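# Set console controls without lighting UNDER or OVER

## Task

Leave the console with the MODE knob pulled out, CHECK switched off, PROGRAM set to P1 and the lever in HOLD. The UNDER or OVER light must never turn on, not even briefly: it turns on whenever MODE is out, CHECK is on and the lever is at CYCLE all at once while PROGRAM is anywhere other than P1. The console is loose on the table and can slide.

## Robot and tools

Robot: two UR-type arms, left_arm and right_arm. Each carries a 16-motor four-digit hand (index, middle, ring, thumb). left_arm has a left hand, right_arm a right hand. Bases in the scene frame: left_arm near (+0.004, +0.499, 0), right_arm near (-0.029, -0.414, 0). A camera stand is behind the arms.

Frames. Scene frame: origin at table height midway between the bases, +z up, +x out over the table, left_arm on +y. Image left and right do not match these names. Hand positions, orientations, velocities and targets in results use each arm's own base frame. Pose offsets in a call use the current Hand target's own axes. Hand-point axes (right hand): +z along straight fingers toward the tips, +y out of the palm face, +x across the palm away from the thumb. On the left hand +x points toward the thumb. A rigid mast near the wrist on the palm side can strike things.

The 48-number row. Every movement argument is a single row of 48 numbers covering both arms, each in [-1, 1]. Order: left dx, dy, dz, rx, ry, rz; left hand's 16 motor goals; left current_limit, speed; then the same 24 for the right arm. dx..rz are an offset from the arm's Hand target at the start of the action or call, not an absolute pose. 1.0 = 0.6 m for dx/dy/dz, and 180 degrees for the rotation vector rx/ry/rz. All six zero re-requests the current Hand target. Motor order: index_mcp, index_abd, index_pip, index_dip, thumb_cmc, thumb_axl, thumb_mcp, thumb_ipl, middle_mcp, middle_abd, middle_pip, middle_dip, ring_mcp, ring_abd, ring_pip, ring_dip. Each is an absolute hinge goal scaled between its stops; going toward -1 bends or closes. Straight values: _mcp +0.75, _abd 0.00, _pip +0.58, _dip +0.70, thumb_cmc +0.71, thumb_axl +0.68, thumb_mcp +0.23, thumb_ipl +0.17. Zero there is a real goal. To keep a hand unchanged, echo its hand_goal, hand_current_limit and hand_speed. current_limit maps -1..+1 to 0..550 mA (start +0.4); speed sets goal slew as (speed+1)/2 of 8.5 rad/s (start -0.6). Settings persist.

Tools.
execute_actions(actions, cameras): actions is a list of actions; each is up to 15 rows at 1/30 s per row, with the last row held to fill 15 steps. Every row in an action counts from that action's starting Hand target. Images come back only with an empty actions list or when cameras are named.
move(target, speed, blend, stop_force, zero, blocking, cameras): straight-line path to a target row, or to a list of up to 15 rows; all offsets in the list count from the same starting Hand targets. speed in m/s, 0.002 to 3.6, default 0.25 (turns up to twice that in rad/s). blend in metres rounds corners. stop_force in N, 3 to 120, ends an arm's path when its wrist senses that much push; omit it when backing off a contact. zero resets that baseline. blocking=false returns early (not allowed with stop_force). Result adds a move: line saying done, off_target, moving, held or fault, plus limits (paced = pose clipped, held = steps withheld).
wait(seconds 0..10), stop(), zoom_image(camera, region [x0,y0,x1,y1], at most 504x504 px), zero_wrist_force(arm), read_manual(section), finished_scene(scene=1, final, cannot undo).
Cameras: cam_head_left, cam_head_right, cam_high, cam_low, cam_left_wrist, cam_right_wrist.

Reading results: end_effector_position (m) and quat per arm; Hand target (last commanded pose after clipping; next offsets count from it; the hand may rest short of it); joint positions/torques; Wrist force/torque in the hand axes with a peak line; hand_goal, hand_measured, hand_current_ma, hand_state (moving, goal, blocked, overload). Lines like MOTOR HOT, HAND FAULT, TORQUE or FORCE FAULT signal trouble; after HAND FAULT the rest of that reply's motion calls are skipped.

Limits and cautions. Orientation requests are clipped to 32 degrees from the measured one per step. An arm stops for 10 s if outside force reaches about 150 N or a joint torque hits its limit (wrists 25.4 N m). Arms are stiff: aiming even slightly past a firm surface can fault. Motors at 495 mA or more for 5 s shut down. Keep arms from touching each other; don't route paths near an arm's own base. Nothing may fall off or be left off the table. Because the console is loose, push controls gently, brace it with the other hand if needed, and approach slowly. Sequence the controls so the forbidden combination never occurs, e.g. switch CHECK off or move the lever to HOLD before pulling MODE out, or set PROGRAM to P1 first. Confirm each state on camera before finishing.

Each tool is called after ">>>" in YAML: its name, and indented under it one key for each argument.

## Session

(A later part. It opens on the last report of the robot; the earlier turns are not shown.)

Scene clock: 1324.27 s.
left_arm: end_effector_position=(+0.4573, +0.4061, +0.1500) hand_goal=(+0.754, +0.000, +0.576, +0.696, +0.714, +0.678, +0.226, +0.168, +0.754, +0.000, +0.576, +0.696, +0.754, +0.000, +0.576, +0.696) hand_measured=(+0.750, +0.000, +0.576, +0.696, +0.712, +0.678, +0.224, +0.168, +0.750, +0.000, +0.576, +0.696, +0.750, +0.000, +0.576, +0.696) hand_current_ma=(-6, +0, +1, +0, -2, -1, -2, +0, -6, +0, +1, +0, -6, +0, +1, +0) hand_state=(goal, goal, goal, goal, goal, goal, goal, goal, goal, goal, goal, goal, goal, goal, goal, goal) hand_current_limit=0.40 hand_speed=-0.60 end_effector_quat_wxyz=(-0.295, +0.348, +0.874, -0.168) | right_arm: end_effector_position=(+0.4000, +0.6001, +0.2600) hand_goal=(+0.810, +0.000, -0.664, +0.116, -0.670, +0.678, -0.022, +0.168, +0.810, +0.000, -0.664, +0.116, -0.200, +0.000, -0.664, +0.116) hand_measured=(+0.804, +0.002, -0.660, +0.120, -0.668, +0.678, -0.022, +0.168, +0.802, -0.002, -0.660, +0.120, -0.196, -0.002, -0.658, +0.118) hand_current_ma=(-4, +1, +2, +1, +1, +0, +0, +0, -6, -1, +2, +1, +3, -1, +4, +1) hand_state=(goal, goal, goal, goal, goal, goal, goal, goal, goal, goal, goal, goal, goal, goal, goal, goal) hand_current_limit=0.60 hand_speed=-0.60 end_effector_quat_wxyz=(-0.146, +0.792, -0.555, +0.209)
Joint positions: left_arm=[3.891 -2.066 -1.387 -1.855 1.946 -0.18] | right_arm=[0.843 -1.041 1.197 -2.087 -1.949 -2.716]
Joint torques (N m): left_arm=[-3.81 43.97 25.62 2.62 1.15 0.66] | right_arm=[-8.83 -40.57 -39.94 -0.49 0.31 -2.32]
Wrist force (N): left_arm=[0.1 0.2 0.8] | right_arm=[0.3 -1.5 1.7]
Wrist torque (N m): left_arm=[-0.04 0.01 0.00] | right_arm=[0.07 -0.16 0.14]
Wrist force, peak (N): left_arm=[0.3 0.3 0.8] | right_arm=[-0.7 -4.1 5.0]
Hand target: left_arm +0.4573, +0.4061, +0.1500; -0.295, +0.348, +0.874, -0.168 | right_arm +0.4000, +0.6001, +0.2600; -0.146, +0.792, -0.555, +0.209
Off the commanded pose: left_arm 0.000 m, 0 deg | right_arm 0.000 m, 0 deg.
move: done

>>> move:
  target: [0,0,0,0,0,0,0.754,0,0.576,0.696,0.714,0.678,0.226,0.168,0.754,0,0.576,0.696,0.754,0,0.576,0.696,0.4,-0.6,-0.0392,-0.0255,0.08,0.2169,-0.0583,-0.1599,0.836,0,-0.752,0.116,-0.671,0.678,-0.022,0.168,0.836,0,-0.752,0.116,-0.2,0,-0.665,0.116,0.6,-0.6]
  speed: 0.25
  cameras: ["cam_right_wrist", "cam_high", "cam_head_left", "cam_low"]

>>> zoom_image:
  camera: "cam_high"
  region: [280, 160, 460, 300]

>>> zoom_image:
  camera: "cam_low"
  region: [280, 90, 480, 270]

Scene clock: 1333.00 s.
left_arm: end_effector_position=(+0.4573, +0.4061, +0.1500) hand_goal=(+0.754, +0.000, +0.576, +0.696, +0.714, +0.678, +0.226, +0.168, +0.754, +0.000, +0.576, +0.696, +0.754, +0.000, +0.576, +0.696) hand_measured=(+0.750, +0.000, +0.576, +0.696, +0.712, +0.678, +0.224, +0.168, +0.750, +0.000, +0.576, +0.696, +0.750, +0.000, +0.576, +0.696) hand_current_ma=(-6, +0, +1, +0, -2, -1, -2, +0, -6, +0, +1, +0, -6, +0, +1, +0) hand_state=(goal, goal, goal, goal, goal, goal, goal, goal, goal, goal, goal, goal, goal, goal, goal, goal) hand_current_limit=0.40 hand_speed=-0.60 end_effector_quat_wxyz=(-0.295, +0.348, +0.874, -0.168) | right_arm: end_effector_position=(+0.4292, +0.6274, +0.2214) hand_goal=(+0.836, +0.000, -0.752, +0.116, -0.670, +0.678, -0.022, +0.168, +0.836, +0.000, -0.752, +0.116, -0.200, +0.000, -0.664, +0.116) hand_measured=(+0.828, +0.002, -0.748, +0.120, -0.668, +0.678, -0.022, +0.168, +0.828, -0.002, -0.748, +0.120, -0.196, -0.002, -0.658, +0.118) hand_current_ma=(-6, +1, +3, +1, +1, +0, +0, +0, -6, -1, +2, +1, +3, -1, +4, +1) hand_state=(goal, goal, goal, goal, goal, goal, goal, goal, goal, goal, goal, goal, goal, goal, goal, goal) hand_current_limit=0.60 hand_speed=-0.60 end_effector_quat_wxyz=(-0.392, +0.824, -0.229, +0.338)
Joint positions: left_arm=[3.891 -2.066 -1.387 -1.855 1.946 -0.18] | right_arm=[0.876 -1.017 1.572 -3.197 -1.825 -3.446]
Joint torques (N m): left_arm=[-4.77 44.74 25.22 2.7 1.15 0.62] | right_arm=[-9.21 -38 -9.78 -4.68 0.65 -2.18]
Wrist force (N): left_arm=[0.0 0.1 0.6] | right_arm=[1.0 -2.5 3.9]
Wrist torque (N m): left_arm=[-0.04 0.02 0.00] | right_arm=[-0.01 -0.15 0.16]
Wrist force, peak (N): left_arm=[0.1 0.3 0.9] | right_arm=[1.0 -3.0 4.1]
Hand target: left_arm +0.4573, +0.4061, +0.1500; -0.295, +0.348, +0.874, -0.168 | right_arm +0.4292, +0.6274, +0.2214; -0.392, +0.824, -0.229, +0.338
Off the commanded pose: left_arm 0.000 m, 0 deg | right_arm 0.000 m, 0 deg.
move: done
Images, in order (width x height): cam_head_left 672x504, cam_high 672x504, cam_low 672x504, cam_right_wrist 672x504.

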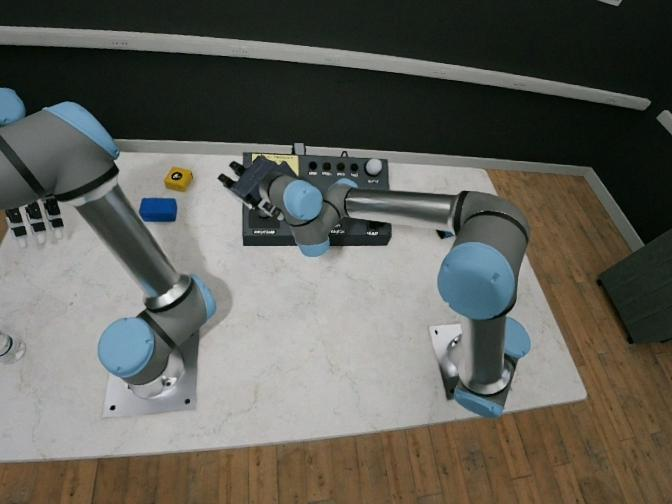

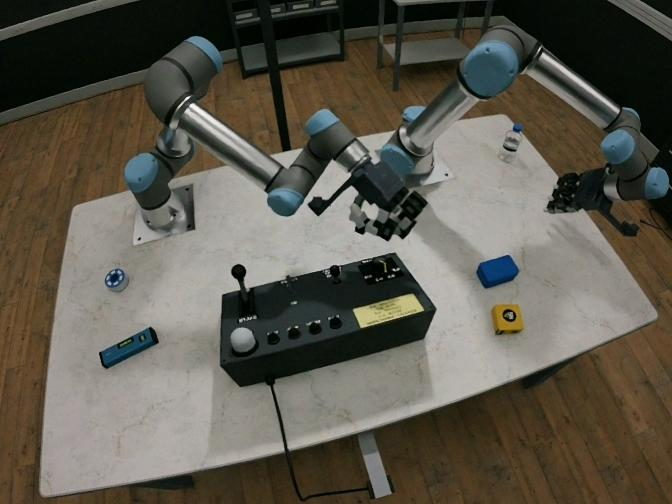

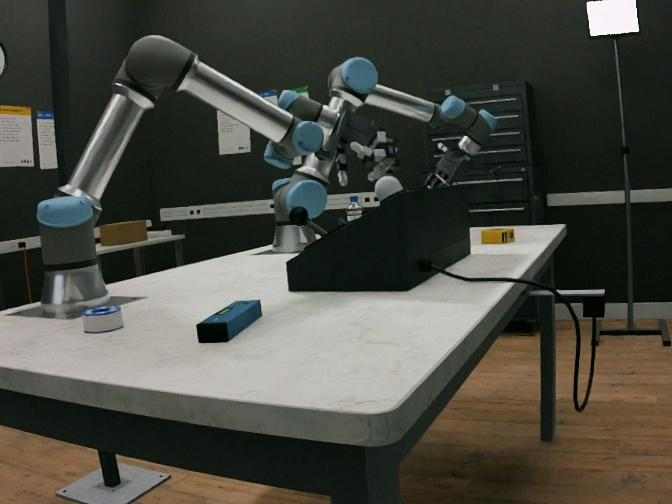

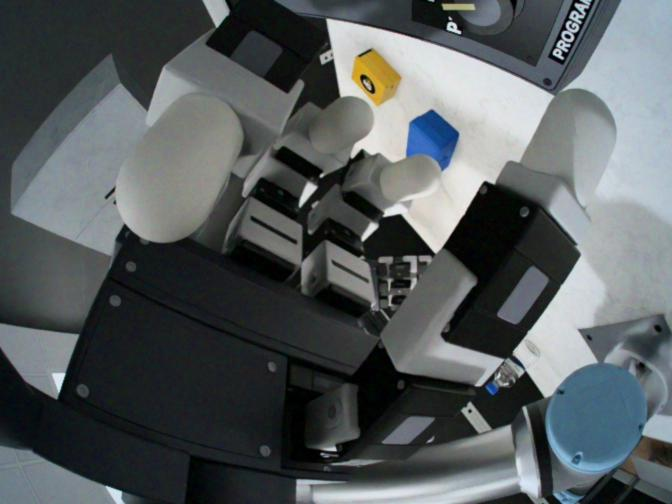

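Scaled by 2.800 from the camera's 672x504 image, which has a finer 960x720 frame.

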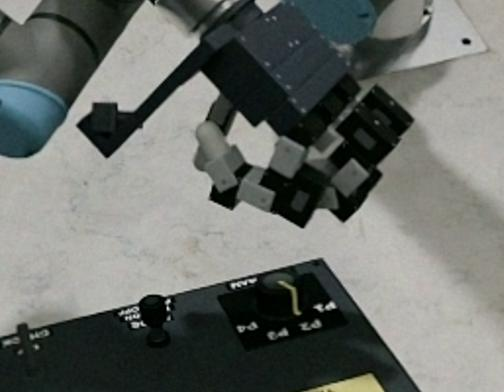

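Scaled by 2.520 from the camera's 672x504 image, which has a finer 960x720 frame.

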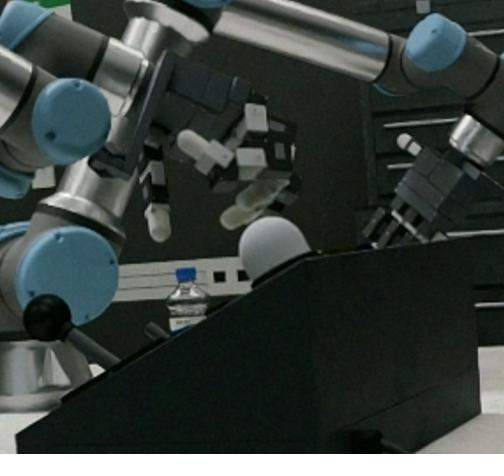

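>>> move:
  target: [0,0,0,0,0,0,0.754,0,0.576,0.696,0.714,0.678,0.226,0.168,0.754,0,0.576,0.696,0.754,0,0.576,0.696,0.4,-0.6,0,0.0857,0.1021,0,0,0,0.836,0,-0.752,0.116,-0.671,0.678,-0.022,0.168,0.836,0,-0.752,0.116,-0.2,0,-0.665,0.116,0.6,-0.6]
  speed: 0.15
  cameras: ["cam_right_wrist", "cam_high", "cam_low"]

>>> zoom_image:
  camera: "cam_high"
  region: [300, 180, 460, 300]

>>> zoom_image:
  camera: "cam_right_wrist"
  region: [260, 0, 640, 260]

>>> zoom_image:
  camera: "cam_low"
  region: [280, 90, 480, 270]

Scene clock: 1354.70 s.
left_arm: end_effector_position=(+0.4573, +0.4061, +0.1500) hand_goal=(+0.754, +0.000, +0.576, +0.696, +0.714, +0.678, +0.226, +0.168, +0.754, +0.000, +0.576, +0.696, +0.754, +0.000, +0.576, +0.696) hand_measured=(+0.750, +0.000, +0.576, +0.696, +0.712, +0.678, +0.224, +0.168, +0.750, +0.000, +0.576, +0.696, +0.750, +0.000, +0.576, +0.696) hand_current_ma=(-6, +0, +1, +0, -2, -1, -2, +0, -6, +0, +1, +0, -6, +0, +1, +0) hand_state=(goal, goal, goal, goal, goal, goal, goal, goal, goal, goal, goal, goal, goal, goal, goal, goal) hand_current_limit=0.40 hand_speed=-0.60 end_effector_quat_wxyz=(-0.295, +0.348, +0.874, -0.168) | right_arm: end_effector_position=(+0.4685, +0.6273, +0.1518) hand_goal=(+0.836, +0.000, -0.752, +0.116, -0.670, +0.678, -0.022, +0.168, +0.836, +0.000, -0.752, +0.116, -0.200, +0.000, -0.664, +0.116) hand_measured=(+0.828, +0.002, -0.748, +0.120, -0.668, +0.678, -0.022, +0.168, +0.828, -0.002, -0.748, +0.120, -0.196, -0.002, -0.658, +0.118) hand_current_ma=(-6, +1, +2, +1, +1, +0, +0, +0, -6, -1, +2, +1, +3, -1, +4, +1) hand_state=(goal, goal, goal, goal, goal, goal, goal, goal, goal, goal, goal, goal, goal, goal, goal, goal) hand_current_limit=0.60 hand_speed=-0.60 end_effector_quat_wxyz=(-0.392, +0.824, -0.229, +0.338)
Joint positions: left_arm=[3.891 -2.066 -1.387 -1.855 1.946 -0.18] | right_arm=[0.828 -0.884 1.555 -3.318 -1.783 -3.469]
Joint torques (N m): left_arm=[-5.08 44.35 26.88 2.82 1.13 0.57] | right_arm=[-10.43 -41.46 -36.92 -4.7 1 -2.58]
Wrist force (N): left_arm=[0.1 0.0 0.6] | right_arm=[1.6 -2.6 3.8]
Wrist torque (N m): left_arm=[-0.04 -0.01 0.02] | right_arm=[-0.04 -0.23 0.20]
Wrist force, peak (N): left_arm=[0.1 0.3 0.9] | right_arm=[1.8 -1.8 4.6]
Hand target: left_arm +0.4573, +0.4061, +0.1500; -0.295, +0.348, +0.874, -0.168 | right_arm +0.4685, +0.6273, +0.1517; -0.392, +0.824, -0.229, +0.338
Off the commanded pose: left_arm 0.000 m, 0 deg | right_arm 0.000 m, 0 deg.
move: done
Images, in order (width x height): cam_high 672x504, cam_low 672x504, cam_right_wrist 672x504.

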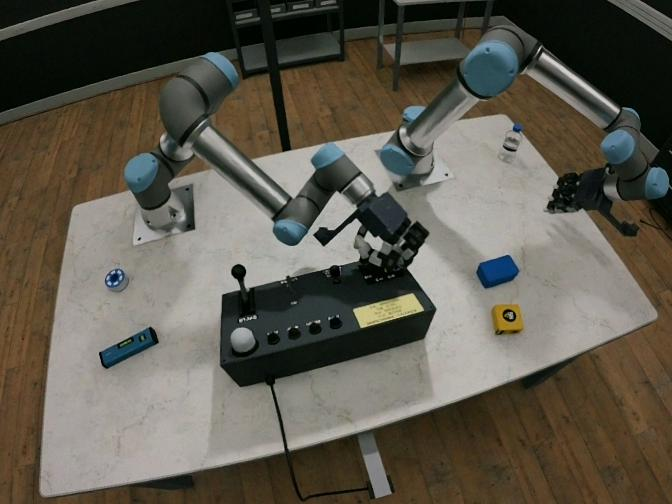

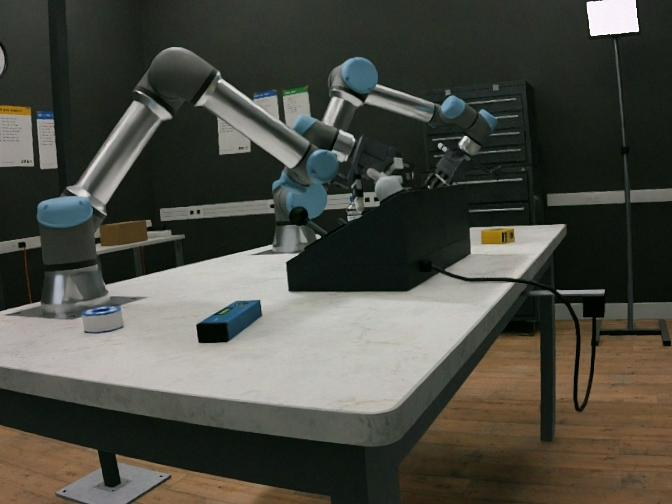

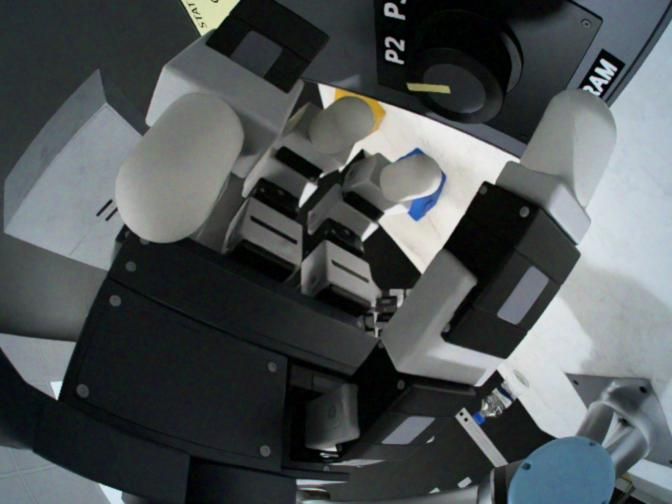

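Scaled by 3.150 from the camera's 672x504 image, which has a finer 960x720 frame.

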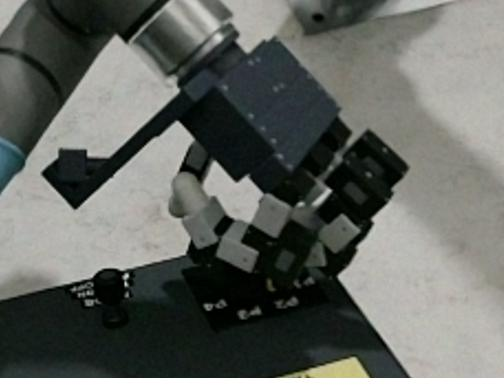

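Scaled by 1.326 from the camera's 672x504 image, which has a finer 960x720 frame.

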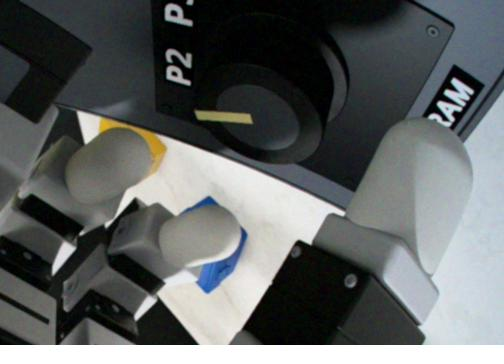

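Scaled by 2.520 from the camera's 672x504 image, which has a finer 960x720 frame.

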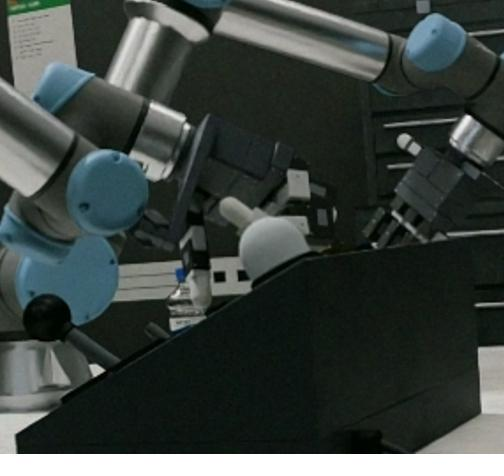

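>>> move:
  target: [0,0,0,0,0,0,0.754,0,0.576,0.696,0.714,0.678,0.226,0.168,0.754,0,0.576,0.696,0.754,0,0.576,0.696,0.4,-0.6,0,0.0429,0.0511,0,0,0,0.836,0,-0.752,0.116,-0.671,0.678,-0.022,0.168,0.836,0,-0.752,0.116,-0.2,0,-0.665,0.116,0.6,-0.6]
  speed: 0.06
  stop_force: 8
  cameras: ["cam_right_wrist"]

>>> zoom_image:
  camera: "cam_right_wrist"
  region: [260, 0, 640, 260]

>>> move:
  target: [0,0,0,0,0,0,0.754,0,0.576,0.696,0.714,0.678,0.226,0.168,0.754,0,0.576,0.696,0.754,0,0.576,0.696,0.4,-0.6,0,0,0,0,0,0,0.4,0,-0.9,0.05,-0.671,0.678,-0.5,0.05,0.4,0,-0.9,0.05,-0.2,0,-0.665,0.116,0.78,-0.8]
  speed: 0.06
  cameras: ["cam_right_wrist", "cam_high", "cam_low"]

>>> zoom_image:
  camera: "cam_right_wrist"
  region: [260, 0, 640, 260]

>>> zoom_image:
  camera: "cam_high"
  region: [300, 180, 460, 300]

Scene clock: 1386.90 s.
left_arm: end_effector_position=(+0.4573, +0.4061, +0.1500) hand_goal=(+0.754, +0.000, +0.576, +0.696, +0.714, +0.678, +0.226, +0.168, +0.754, +0.000, +0.576, +0.696, +0.754, +0.000, +0.576, +0.696) hand_measured=(+0.750, +0.000, +0.576, +0.696, +0.712, +0.678, +0.224, +0.168, +0.750, +0.000, +0.576, +0.696, +0.750, +0.000, +0.576, +0.696) hand_current_ma=(-6, +0, +1, +0, -2, -1, -2, +0, -6, +0, +1, +0, -6, +0, +1, +0) hand_state=(goal, goal, goal, goal, goal, goal, goal, goal, goal, goal, goal, goal, goal, goal, goal, goal) hand_current_limit=0.40 hand_speed=-0.60 end_effector_quat_wxyz=(-0.295, +0.348, +0.874, -0.168) | right_arm: end_effector_position=(+0.4882, +0.6272, +0.1169) hand_goal=(+0.836, +0.000, -0.752, +0.116, -0.670, +0.678, -0.022, +0.168, +0.836, +0.000, -0.752, +0.116, -0.200, +0.000, -0.664, +0.116) hand_measured=(+0.832, +0.002, -0.748, +0.120, -0.668, +0.678, -0.022, +0.168, +0.832, -0.002, -0.756, +0.120, -0.196, -0.002, -0.658, +0.118) hand_current_ma=(-2, +1, +2, +1, +1, +0, +0, +0, -3, +0, -2, +1, +3, -1, +4, +1) hand_state=(goal, goal, goal, goal, goal, goal, goal, goal, goal, goal, goal, goal, goal, goal, goal, goal) hand_current_limit=0.60 hand_speed=-0.60 end_effector_quat_wxyz=(-0.392, +0.824, -0.229, +0.338)
Joint positions: left_arm=[3.891 -2.066 -1.387 -1.855 1.946 -0.18] | right_arm=[0.805 -0.812 1.532 -3.369 -1.762 -3.481]
Joint torques (N m): left_arm=[-5.03 44.76 28.07 2.87 1.19 0.74] | right_arm=[-10.08 -40.25 -33.92 -4.28 0.56 -2.21]
Wrist force (N): left_arm=[0.0 0.1 0.6] | right_arm=[1.5 -4.5 1.7]
Wrist torque (N m): left_arm=[-0.04 0.01 0.01] | right_arm=[0.14 -0.14 0.14]
Wrist force, peak (N): left_arm=[0.1 0.3 0.9] | right_arm=[1.7 -4.7 1.9]
Hand target: left_arm +0.4573, +0.4061, +0.1500; -0.295, +0.348, +0.874, -0.168 | right_arm +0.4882, +0.6272, +0.1169; -0.392, +0.824, -0.229, +0.338
Off the commanded pose: left_arm 0.000 m, 0 deg | right_arm 0.000 m, 0 deg.
move: done
Images, in order (width x height): cam_right_wrist 672x504.

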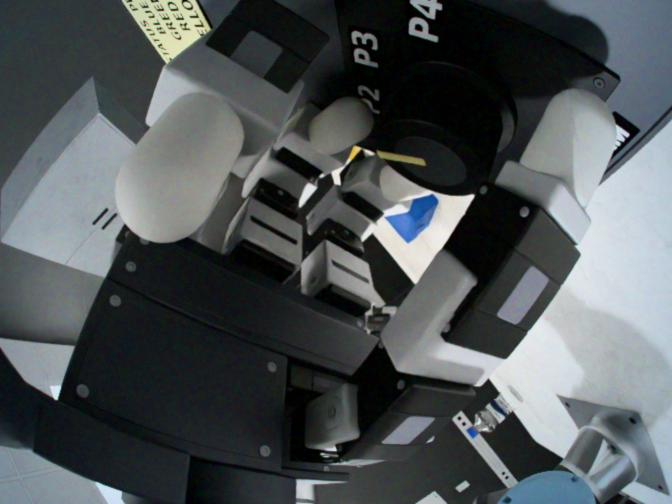

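Scaled by 1.326 from the camera's 672x504 image, which has a finer 960x720 frame.

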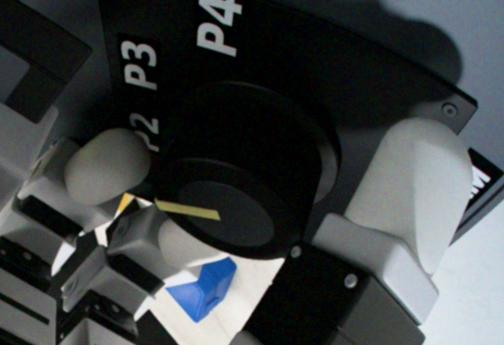

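Scene clock: 1387.53 s.
left_arm: end_effector_position=(+0.4573, +0.4061, +0.1500) hand_goal=(+0.754, +0.000, +0.576, +0.696, +0.714, +0.678, +0.226, +0.168, +0.754, +0.000, +0.576, +0.696, +0.754, +0.000, +0.576, +0.696) hand_measured=(+0.750, +0.000, +0.576, +0.696, +0.712, +0.678, +0.224, +0.168, +0.750, +0.000, +0.576, +0.696, +0.750, +0.000, +0.576, +0.696) hand_current_ma=(-6, +0, +1, +0, -2, -1, -2, +0, -6, +0, +1, +0, -6, +0, +1, +0) hand_state=(goal, goal, goal, goal, goal, goal, goal, goal, goal, goal, goal, goal, goal, goal, goal, goal) hand_current_limit=0.40 hand_speed=-0.60 end_effector_quat_wxyz=(-0.295, +0.348, +0.874, -0.168) | right_arm: end_effector_position=(+0.4883, +0.6272, +0.1169) hand_goal=(+0.400, +0.000, -0.900, +0.050, -0.670, +0.678, -0.500, +0.050, +0.400, +0.000, -0.900, +0.050, -0.200, +0.000, -0.664, +0.116) hand_measured=(+0.654, +0.006, -0.906, +0.054, -0.668, +0.678, -0.146, +0.070, +0.686, -0.016, -0.874, +0.054, -0.196, -0.002, -0.658, +0.118) hand_current_ma=(+489, +3, -3, +2, +1, +0, +489, +34, +489, -12, +33, +2, +3, -1, +4, +1) hand_state=(blocked, goal, goal, goal, goal, goal, blocked, goal, blocked, goal, blocked, goal, goal, goal, goal, goal) hand_current_limit=0.78 hand_speed=-0.80 end_effector_quat_wxyz=(-0.392, +0.824, -0.229, +0.338)
Joint positions: left_arm=[3.891 -2.066 -1.387 -1.855 1.946 -0.18] | right_arm=[0.805 -0.812 1.532 -3.369 -1.762 -3.481]
Joint torques (N m): left_arm=[-4.13 44.79 25.94 2.9 0.93 0.6] | right_arm=[-10.1 -41.51 -23.28 -0.21 -1.74 -2.39]
Wrist force (N): left_arm=[-0.1 0.4 0.6] | right_arm=[4.8 -18.3 0.8]
Wrist torque (N m): left_arm=[0.00 0.02 -0.01] | right_arm=[0.34 -0.17 0.34]
Wrist force, peak (N): left_arm=[0.1 0.4 0.7] | right_arm=[4.8 -18.3 0.8]
Hand target: left_arm +0.4573, +0.4061, +0.1500; -0.295, +0.348, +0.874, -0.168 | right_arm +0.4882, +0.6272, +0.1169; -0.392, +0.824, -0.229, +0.338
Off the commanded pose: left_arm 0.000 m, 0 deg | right_arm 0.000 m, 0 deg.
move: done
Images, in order (width x height): cam_high 672x504, cam_low 672x504, cam_right_wrist 672x504.

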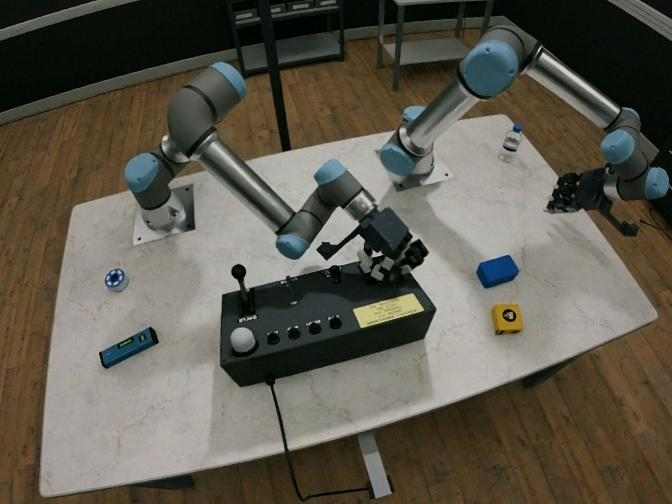

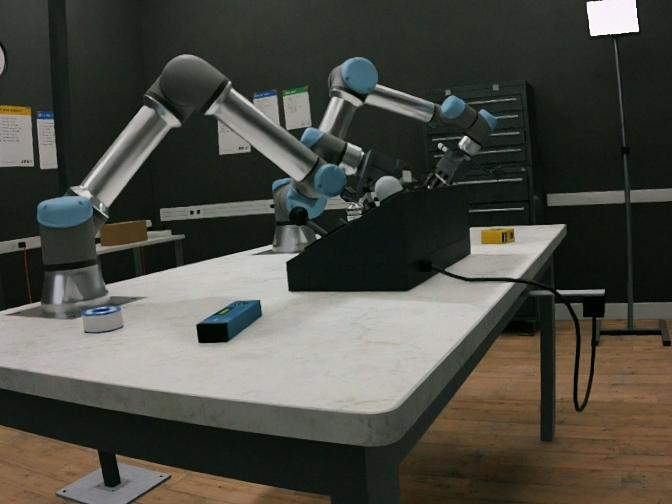

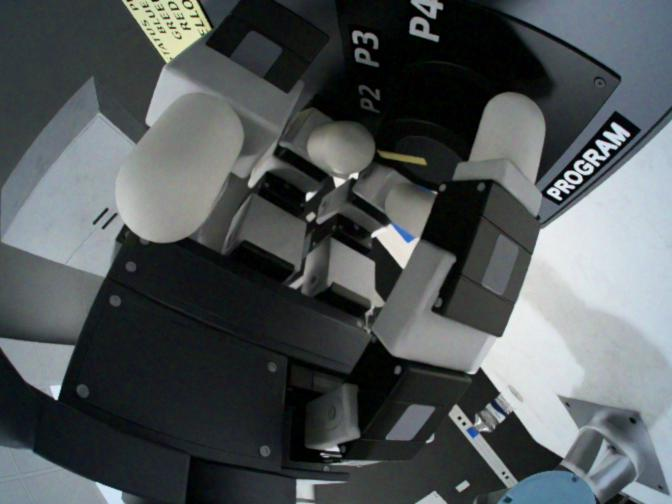

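Scaled by 1.326 from the camera's 672x504 image, which has a finer 960x720 frame.

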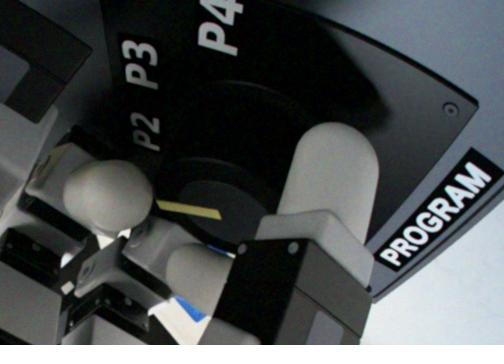

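Scaled by 3.150 from the camera's 672x504 image, which has a finer 960x720 frame.

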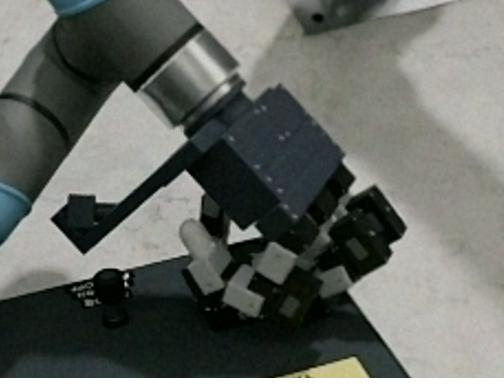

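>>> move:
  target: [0,0,0,0,0,0,0.754,0,0.576,0.696,0.714,0.678,0.226,0.168,0.754,0,0.576,0.696,0.754,0,0.576,0.696,0.4,-0.6,0,0,0,0,0,0,0.836,0,-0.752,0.116,-0.671,0.678,-0.022,0.168,0.836,0,-0.752,0.116,-0.2,0,-0.665,0.116,0.78,-0.6]
  speed: 0.06
  cameras: ["cam_right_wrist"]

>>> zoom_image:
  camera: "cam_right_wrist"
  region: [260, 0, 640, 260]

>>> move:
  target: [0,0,0,0,0,0,0.754,0,0.576,0.696,0.714,0.678,0.226,0.168,0.754,0,0.576,0.696,0.754,0,0.576,0.696,0.4,-0.6,0,0,0,0,0,0,0.4,0,-0.772,0.1,-0.671,0.678,-0.022,0.168,0.4,0,-0.772,0.1,-0.2,0,-0.665,0.116,0.78,-0.8]
  speed: 0.06
  cameras: ["cam_right_wrist"]

>>> zoom_image:
  camera: "cam_right_wrist"
  region: [260, 0, 640, 260]

Scene clock: 1420.87 s.
left_arm: end_effector_position=(+0.4573, +0.4061, +0.1500) hand_goal=(+0.754, +0.000, +0.576, +0.696, +0.714, +0.678, +0.226, +0.168, +0.754, +0.000, +0.576, +0.696, +0.754, +0.000, +0.576, +0.696) hand_measured=(+0.750, +0.000, +0.576, +0.696, +0.712, +0.678, +0.224, +0.168, +0.750, +0.000, +0.576, +0.696, +0.750, +0.000, +0.576, +0.696) hand_current_ma=(-6, +0, +1, +0, -2, -1, -2, +0, -6, +0, +1, +0, -6, +0, +1, +0) hand_state=(goal, goal, goal, goal, goal, goal, goal, goal, goal, goal, goal, goal, goal, goal, goal, goal) hand_current_limit=0.40 hand_speed=-0.60 end_effector_quat_wxyz=(-0.295, +0.348, +0.874, -0.168) | right_arm: end_effector_position=(+0.4882, +0.6272, +0.1168) hand_goal=(+0.836, +0.000, -0.752, +0.116, -0.670, +0.678, -0.022, +0.168, +0.836, +0.000, -0.752, +0.116, -0.200, +0.000, -0.664, +0.116) hand_measured=(+0.802, -0.002, -0.842, +0.114, -0.668, +0.678, -0.026, +0.166, +0.818, +0.002, -0.772, +0.114, -0.196, -0.002, -0.658, +0.118) hand_current_ma=(-56, -1, -222, -1, +1, +0, -2, -1, -21, +1, -22, -1, +3, -1, +4, +1) hand_state=(blocked, goal, blocked, goal, goal, goal, goal, goal, goal, goal, goal, goal, goal, goal, goal, goal) hand_current_limit=0.78 hand_speed=-0.60 end_effector_quat_wxyz=(-0.392, +0.824, -0.229, +0.338)
Joint positions: left_arm=[3.891 -2.066 -1.387 -1.855 1.946 -0.18] | right_arm=[0.805 -0.812 1.532 -3.369 -1.762 -3.481]
Joint torques (N m): left_arm=[-6.23 44.39 26.26 3.05 1.15 0.74] | right_arm=[-4.18 -39.99 -17.63 -2.51 -1.75 -2.36]
Wrist force (N): left_arm=[0.2 0.1 0.6] | right_arm=[1.4 -6.9 -4.0]
Wrist torque (N m): left_arm=[-0.04 -0.01 0.02] | right_arm=[0.34 -0.28 0.18]
Wrist force, peak (N): left_arm=[0.2 0.3 0.8] | right_arm=[6.0 -24.2 -4.0]
Hand target: left_arm +0.4573, +0.4061, +0.1500; -0.295, +0.348, +0.874, -0.168 | right_arm +0.4882, +0.6272, +0.1169; -0.392, +0.824, -0.229, +0.338
Off the commanded pose: left_arm 0.000 m, 0 deg | right_arm 0.000 m, 0 deg.
move: done
Images, in order (width x height): cam_right_wrist 672x504.

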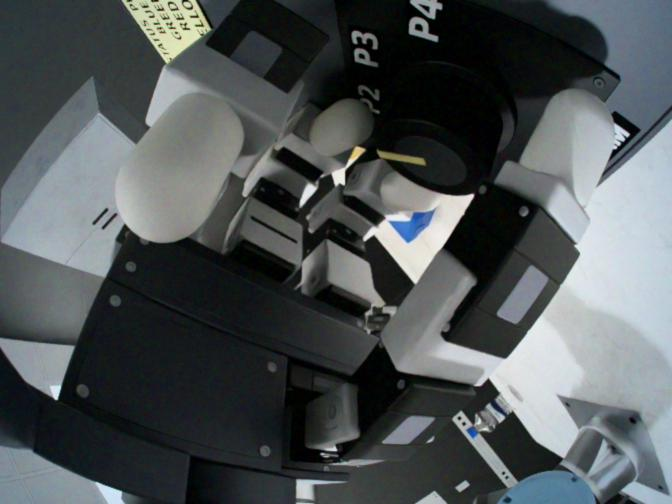

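Scaled by 1.326 from the camera's 672x504 image, which has a finer 960x720 frame.

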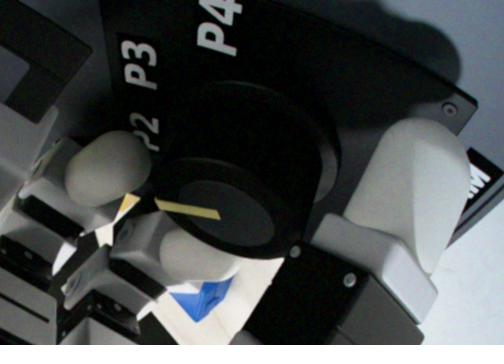

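Scene clock: 1421.37 s.
left_arm: end_effector_position=(+0.4573, +0.4061, +0.1500) hand_goal=(+0.754, +0.000, +0.576, +0.696, +0.714, +0.678, +0.226, +0.168, +0.754, +0.000, +0.576, +0.696, +0.754, +0.000, +0.576, +0.696) hand_measured=(+0.750, +0.000, +0.576, +0.696, +0.712, +0.678, +0.224, +0.168, +0.750, +0.000, +0.576, +0.696, +0.750, +0.000, +0.576, +0.696) hand_current_ma=(-6, +0, +1, +0, -2, -1, -2, +0, -6, +0, +1, +0, -6, +0, +1, +0) hand_state=(goal, goal, goal, goal, goal, goal, goal, goal, goal, goal, goal, goal, goal, goal, goal, goal) hand_current_limit=0.40 hand_speed=-0.60 end_effector_quat_wxyz=(-0.295, +0.348, +0.874, -0.168) | right_arm: end_effector_position=(+0.4883, +0.6272, +0.1169) hand_goal=(+0.400, +0.000, -0.772, +0.100, -0.670, +0.678, -0.022, +0.168, +0.400, +0.000, -0.772, +0.100, -0.200, +0.000, -0.664, +0.116) hand_measured=(+0.780, -0.002, -0.826, +0.104, -0.668, +0.678, -0.026, +0.166, +0.778, +0.002, -0.772, +0.104, -0.196, -0.002, -0.658, +0.118) hand_current_ma=(+489, -1, -101, +2, +1, +0, -2, -1, +489, +1, +0, +2, +3, -1, +4, +1) hand_state=(blocked, goal, blocked, goal, goal, goal, goal, goal, blocked, goal, goal, goal, goal, goal, goal, goal) hand_current_limit=0.78 hand_speed=-0.80 end_effector_quat_wxyz=(-0.392, +0.824, -0.229, +0.338)
Joint positions: left_arm=[3.891 -2.066 -1.387 -1.855 1.946 -0.18] | right_arm=[0.805 -0.812 1.532 -3.369 -1.762 -3.481]
Joint torques (N m): left_arm=[-5.66 45.14 26.24 2.94 1.24 0.88] | right_arm=[-3.63 -36.48 -22.1 3.34 -1.95 -2.45]
Wrist force (N): left_arm=[0.1 0.2 0.5] | right_arm=[0.2 -26.8 -8.3]
Wrist torque (N m): left_arm=[-0.02 -0.01 0.01] | right_arm=[1.02 -0.32 0.10]
Wrist force, peak (N): left_arm=[0.1 0.3 0.8] | right_arm=[0.1 -26.9 -8.5]
Hand target: left_arm +0.4573, +0.4061, +0.1500; -0.295, +0.348, +0.874, -0.168 | right_arm +0.4882, +0.6272, +0.1169; -0.392, +0.824, -0.229, +0.338
Off the commanded pose: left_arm 0.000 m, 0 deg | right_arm 0.000 m, 0 deg.
move: done
Images, in order (width x height): cam_right_wrist 672x504.

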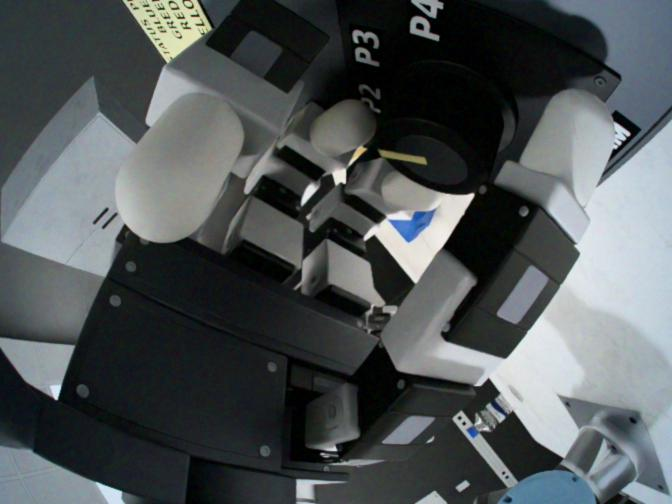

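Scaled by 1.326 from the camera's 672x504 image, which has a finer 960x720 frame.

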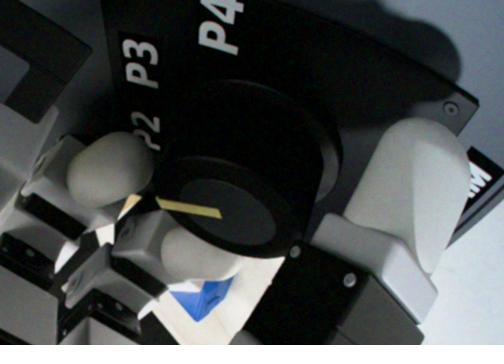

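>>> wait:
  seconds: 0.1
  cameras: ["all"]

>>> zoom_image:
  camera: "cam_high"
  region: [330, 210, 430, 290]

>>> zoom_image:
  camera: "cam_low"
  region: [320, 130, 440, 230]

>>> zoom_image:
  camera: "cam_head_left"
  region: [210, 150, 350, 255]

>>> zoom_image:
  camera: "cam_head_right"
  region: [210, 150, 350, 255]

Scene clock: 1512.37 s.
left_arm: end_effector_position=(+0.4573, +0.4061, +0.1500) hand_goal=(+0.754, +0.000, +0.576, +0.696, +0.714, +0.678, +0.226, +0.168, +0.754, +0.000, +0.576, +0.696, +0.754, +0.000, +0.576, +0.696) hand_measured=(+0.750, +0.000, +0.576, +0.696, +0.712, +0.678, +0.224, +0.168, +0.750, +0.000, +0.576, +0.696, +0.750, +0.000, +0.576, +0.696) hand_current_ma=(-6, +0, +1, +0, -2, -1, -2, +0, -6, +0, +1, +0, -6, +0, +1, +0) hand_state=(goal, goal, goal, goal, goal, goal, goal, goal, goal, goal, goal, goal, goal, goal, goal, goal) hand_current_limit=0.40 hand_speed=-0.60 end_effector_quat_wxyz=(-0.295, +0.348, +0.874, -0.168) | right_arm: end_effector_position=(+0.4882, +0.6272, +0.1169) hand_goal=(+0.400, +0.000, -0.772, +0.100, -0.670, +0.678, -0.022, +0.168, +0.400, +0.000, -0.772, +0.100, -0.200, +0.000, -0.664, +0.116) hand_measured=(+0.780, -0.002, -0.826, +0.104, -0.668, +0.678, -0.026, +0.166, +0.778, +0.002, -0.772, +0.104, -0.196, -0.002, -0.658, +0.118) hand_current_ma=(+490, -1, -101, +2, +1, +0, -2, -1, +490, +1, +0, +2, +3, -1, +4, +1) hand_state=(blocked, goal, blocked, goal, goal, goal, goal, goal, blocked, goal, goal, goal, goal, goal, goal, goal) hand_current_limit=0.78 hand_speed=-0.80 end_effector_quat_wxyz=(-0.392, +0.824, -0.229, +0.338)
Joint positions: left_arm=[3.891 -2.066 -1.387 -1.855 1.946 -0.18] | right_arm=[0.805 -0.812 1.532 -3.369 -1.762 -3.481]
Joint torques (N m): left_arm=[-4.92 44.24 26.46 3.07 1.17 0.62] | right_arm=[1.03 -30.58 -22.06 5.08 -1.77 -2.49]
Wrist force (N): left_arm=[0.1 0.2 0.5] | right_arm=[0.4 -26.7 -8.3]
Wrist torque (N m): left_arm=[-0.02 0.00 0.01] | right_arm=[1.04 -0.33 0.11]
Wrist force, peak (N): left_arm=[0.2 0.3 0.9] | right_arm=[0.5 -27.2 -8.6]
Hand target: left_arm +0.4573, +0.4061, +0.1500; -0.295, +0.348, +0.874, -0.168 | right_arm +0.4882, +0.6272, +0.1169; -0.392, +0.824, -0.229, +0.338
Off the commanded pose: left_arm 0.000 m, 0 deg | right_arm 0.000 m, 0 deg.
wait: 0.10 s; at rest from the start

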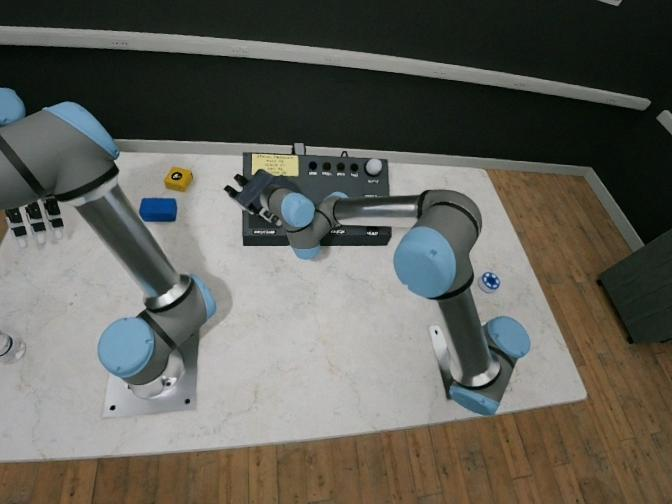

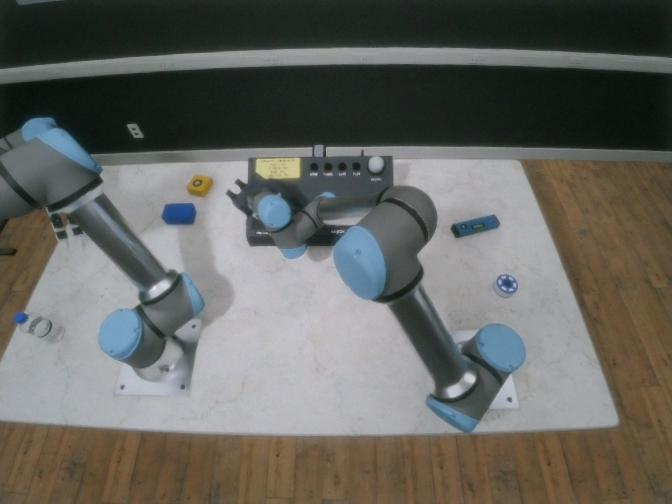

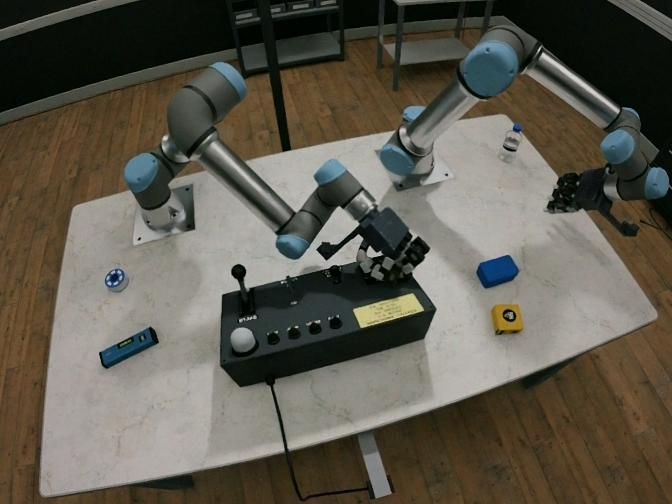

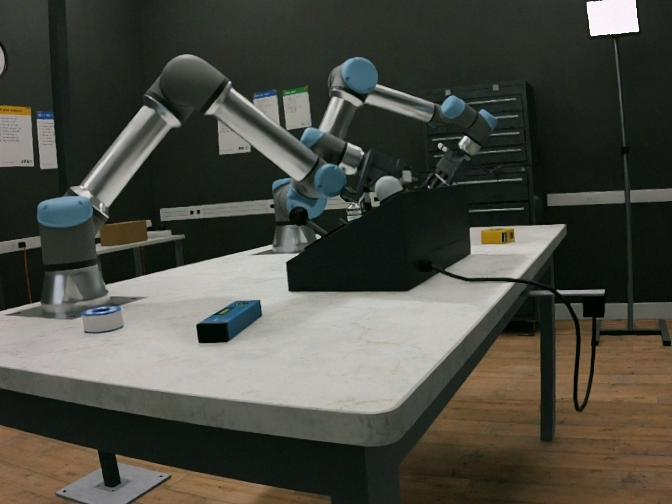

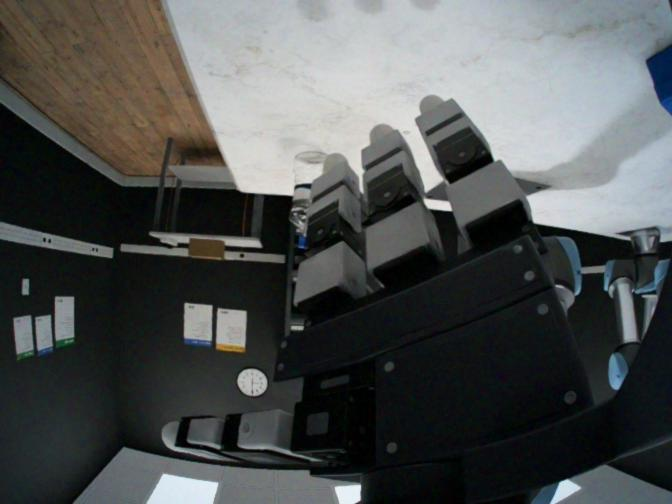

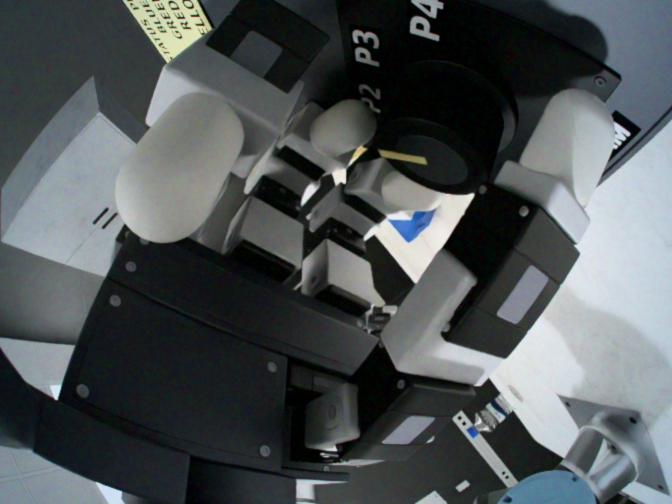

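Scaled by 5.040 from the camera's 672x504 image, which has a finer 960x720 frame.

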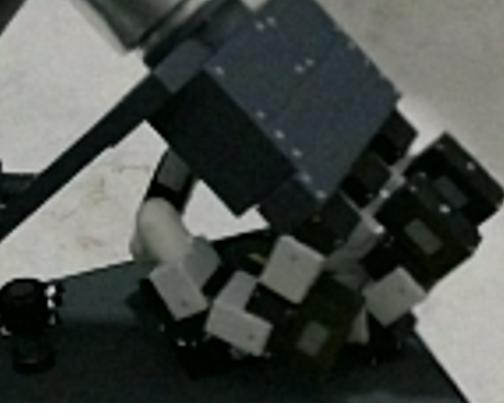

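Scaled by 4.200 from the camera's 672x504 image, which has a finer 960x720 frame.

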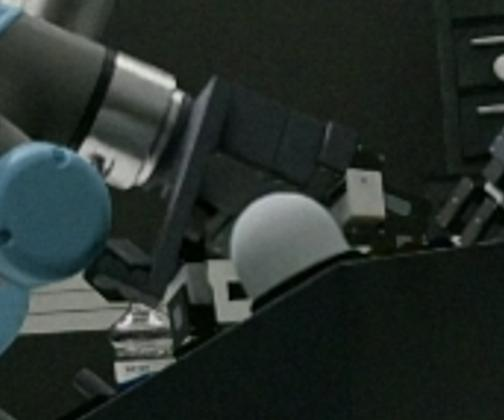

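Scaled by 3.600 from the camera's 672x504 image, which has a finer 960x720 frame.

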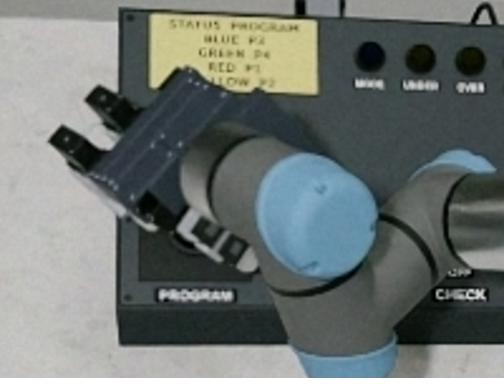

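Scaled by 3.600 from the camera's 672x504 image, which has a finer 960x720 frame.

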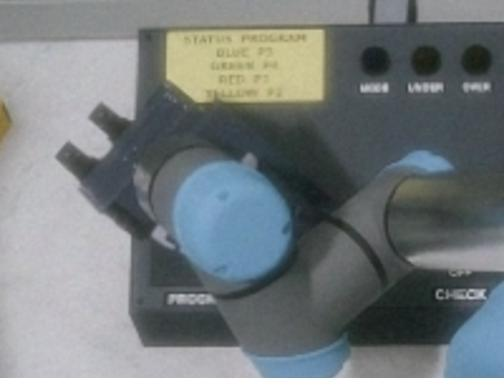

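>>> move:
  target:
    - [0,0,0,0,0,0,0.754,0,0.576,0.696,0.714,0.678,0.226,0.168,0.754,0,0.576,0.696,0.754,0,0.576,0.696,0.4,-0.6,0,-0.0643,-0.0766,0,0,0,0.8,0,-0.82,0.1,-0.671,0.678,-0.022,0.168,0.8,0,-0.78,0.1,-0.2,0,-0.665,0.116,0.6,-0.6]
    - [0,0,0,0,0,0,0.754,0,0.576,0.696,0.714,0.678,0.226,0.168,0.754,0,0.576,0.696,0.754,0,0.576,0.696,0.4,-0.6,-0.029,-0.1172,-0.105,0.1077,-0.1498,-0.1255,0.617,0,-0.709,0.696,-0.671,0.678,0.09,0.168,0.617,0,-0.709,0.696,-0.2,0,-0.737,0.116,0.6,-0.6]
  speed: 0.2
  cameras: ["cam_right_wrist", "cam_high", "cam_low"]

>>> zoom_image:
  camera: "cam_right_wrist"
  region: [260, 0, 640, 260]

>>> zoom_image:
  camera: "cam_high"
  region: [280, 160, 460, 300]

Scene clock: 1640.57 s.
left_arm: end_effector_position=(+0.4573, +0.4061, +0.1500) hand_goal=(+0.754, +0.000, +0.576, +0.696, +0.714, +0.678, +0.226, +0.168, +0.754, +0.000, +0.576, +0.696, +0.754, +0.000, +0.576, +0.696) hand_measured=(+0.750, +0.000, +0.576, +0.696, +0.712, +0.678, +0.224, +0.168, +0.750, +0.000, +0.576, +0.696, +0.750, +0.000, +0.576, +0.696) hand_current_ma=(-6, +0, +1, +0, -2, -1, -2, +0, -6, +0, +1, +0, -6, +0, +1, +0) hand_state=(goal, goal, goal, goal, goal, goal, goal, goal, goal, goal, goal, goal, goal, goal, goal, goal) hand_current_limit=0.40 hand_speed=-0.60 end_effector_quat_wxyz=(-0.295, +0.348, +0.874, -0.168) | right_arm: end_effector_position=(+0.4381, +0.6488, +0.1959) hand_goal=(+0.618, +0.000, -0.708, +0.696, -0.670, +0.678, +0.090, +0.168, +0.618, +0.000, -0.708, +0.696, -0.200, +0.000, -0.736, +0.116) hand_measured=(+0.616, -0.002, -0.710, +0.694, -0.668, +0.678, +0.086, +0.166, +0.616, +0.002, -0.710, +0.694, -0.196, -0.002, -0.730, +0.118) hand_current_ma=(-1, +0, -1, -1, +1, +0, -3, -1, -1, +1, +0, -1, +3, -1, +5, +1) hand_state=(goal, goal, goal, goal, goal, goal, goal, goal, goal, goal, goal, goal, goal, goal, goal, goal) hand_current_limit=0.60 hand_speed=-0.60 end_effector_quat_wxyz=(-0.492, +0.831, +0.091, +0.241)
Joint positions: left_arm=[3.891 -2.066 -1.387 -1.855 1.946 -0.18] | right_arm=[0.725 -0.981 1.642 -3.342 -1.117 -3.92]
Joint torques (N m): left_arm=[-5.03 44.77 25.15 3.03 1.38 0.71] | right_arm=[-7.56 -53.08 -37.31 -0.35 1.33 -2.37]
Wrist force (N): left_arm=[0.1 0.3 0.7] | right_arm=[1.6 -2.9 4.6]
Wrist torque (N m): left_arm=[-0.01 -0.01 0.01] | right_arm=[-0.14 -0.17 0.12]
Wrist force, peak (N): left_arm=[0.3 0.2 0.8] | right_arm=[0.3 -27.1 -8.6]
Hand target: left_arm +0.4573, +0.4061, +0.1500; -0.295, +0.348, +0.874, -0.168 | right_arm +0.4381, +0.6488, +0.1959; -0.492, +0.831, +0.091, +0.241
Off the commanded pose: left_arm 0.000 m, 0 deg | right_arm 0.000 m, 0 deg.
move: done
Images, in order (width x height): cam_high 672x504, cam_low 672x504, cam_right_wrist 672x504.

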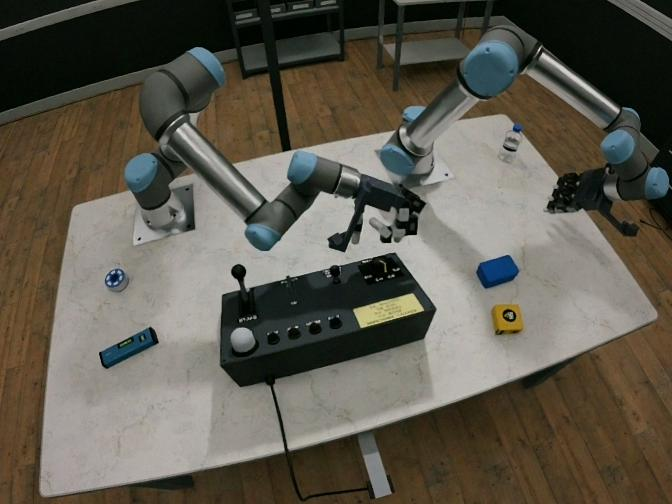

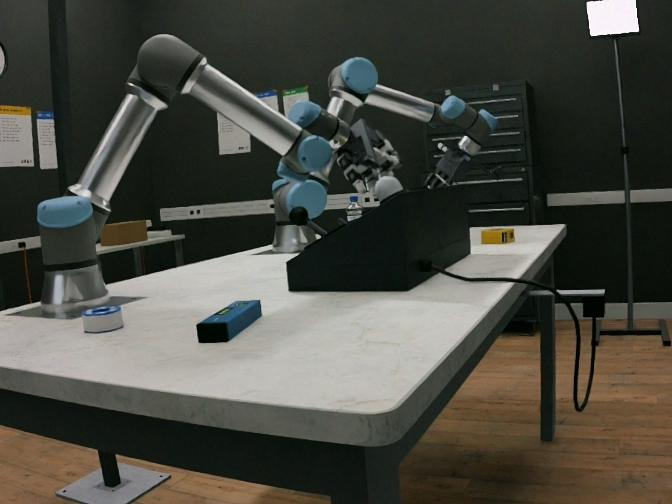

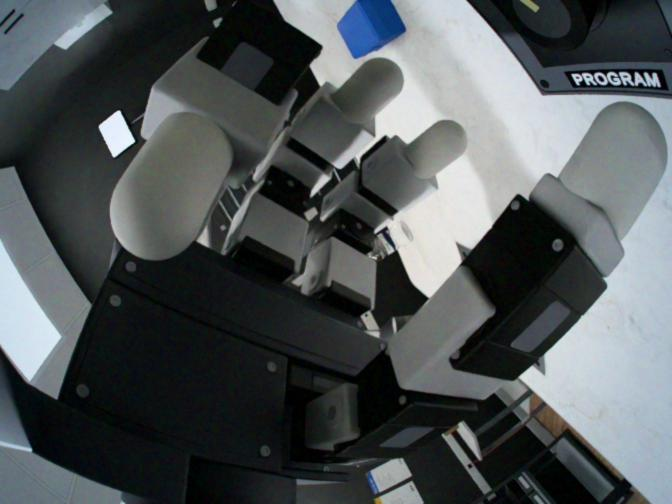

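Scaled by 1.326 from the camera's 672x504 image, which has a finer 960x720 frame.

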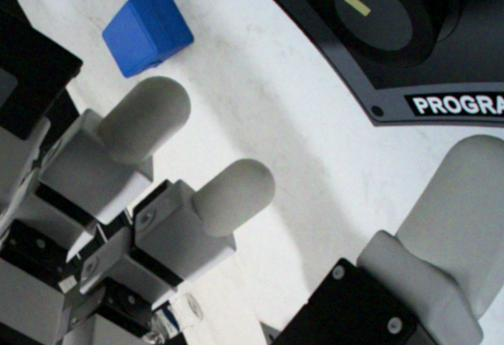

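Scaled by 2.800 from the camera's 672x504 image, which has a finer 960x720 frame.

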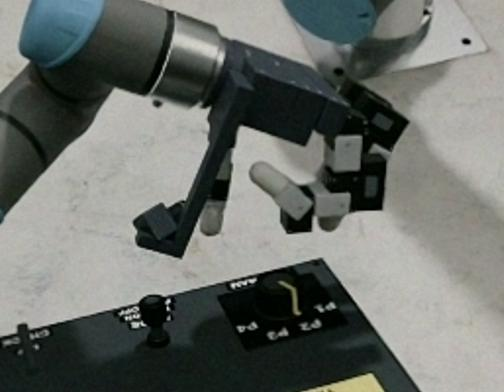

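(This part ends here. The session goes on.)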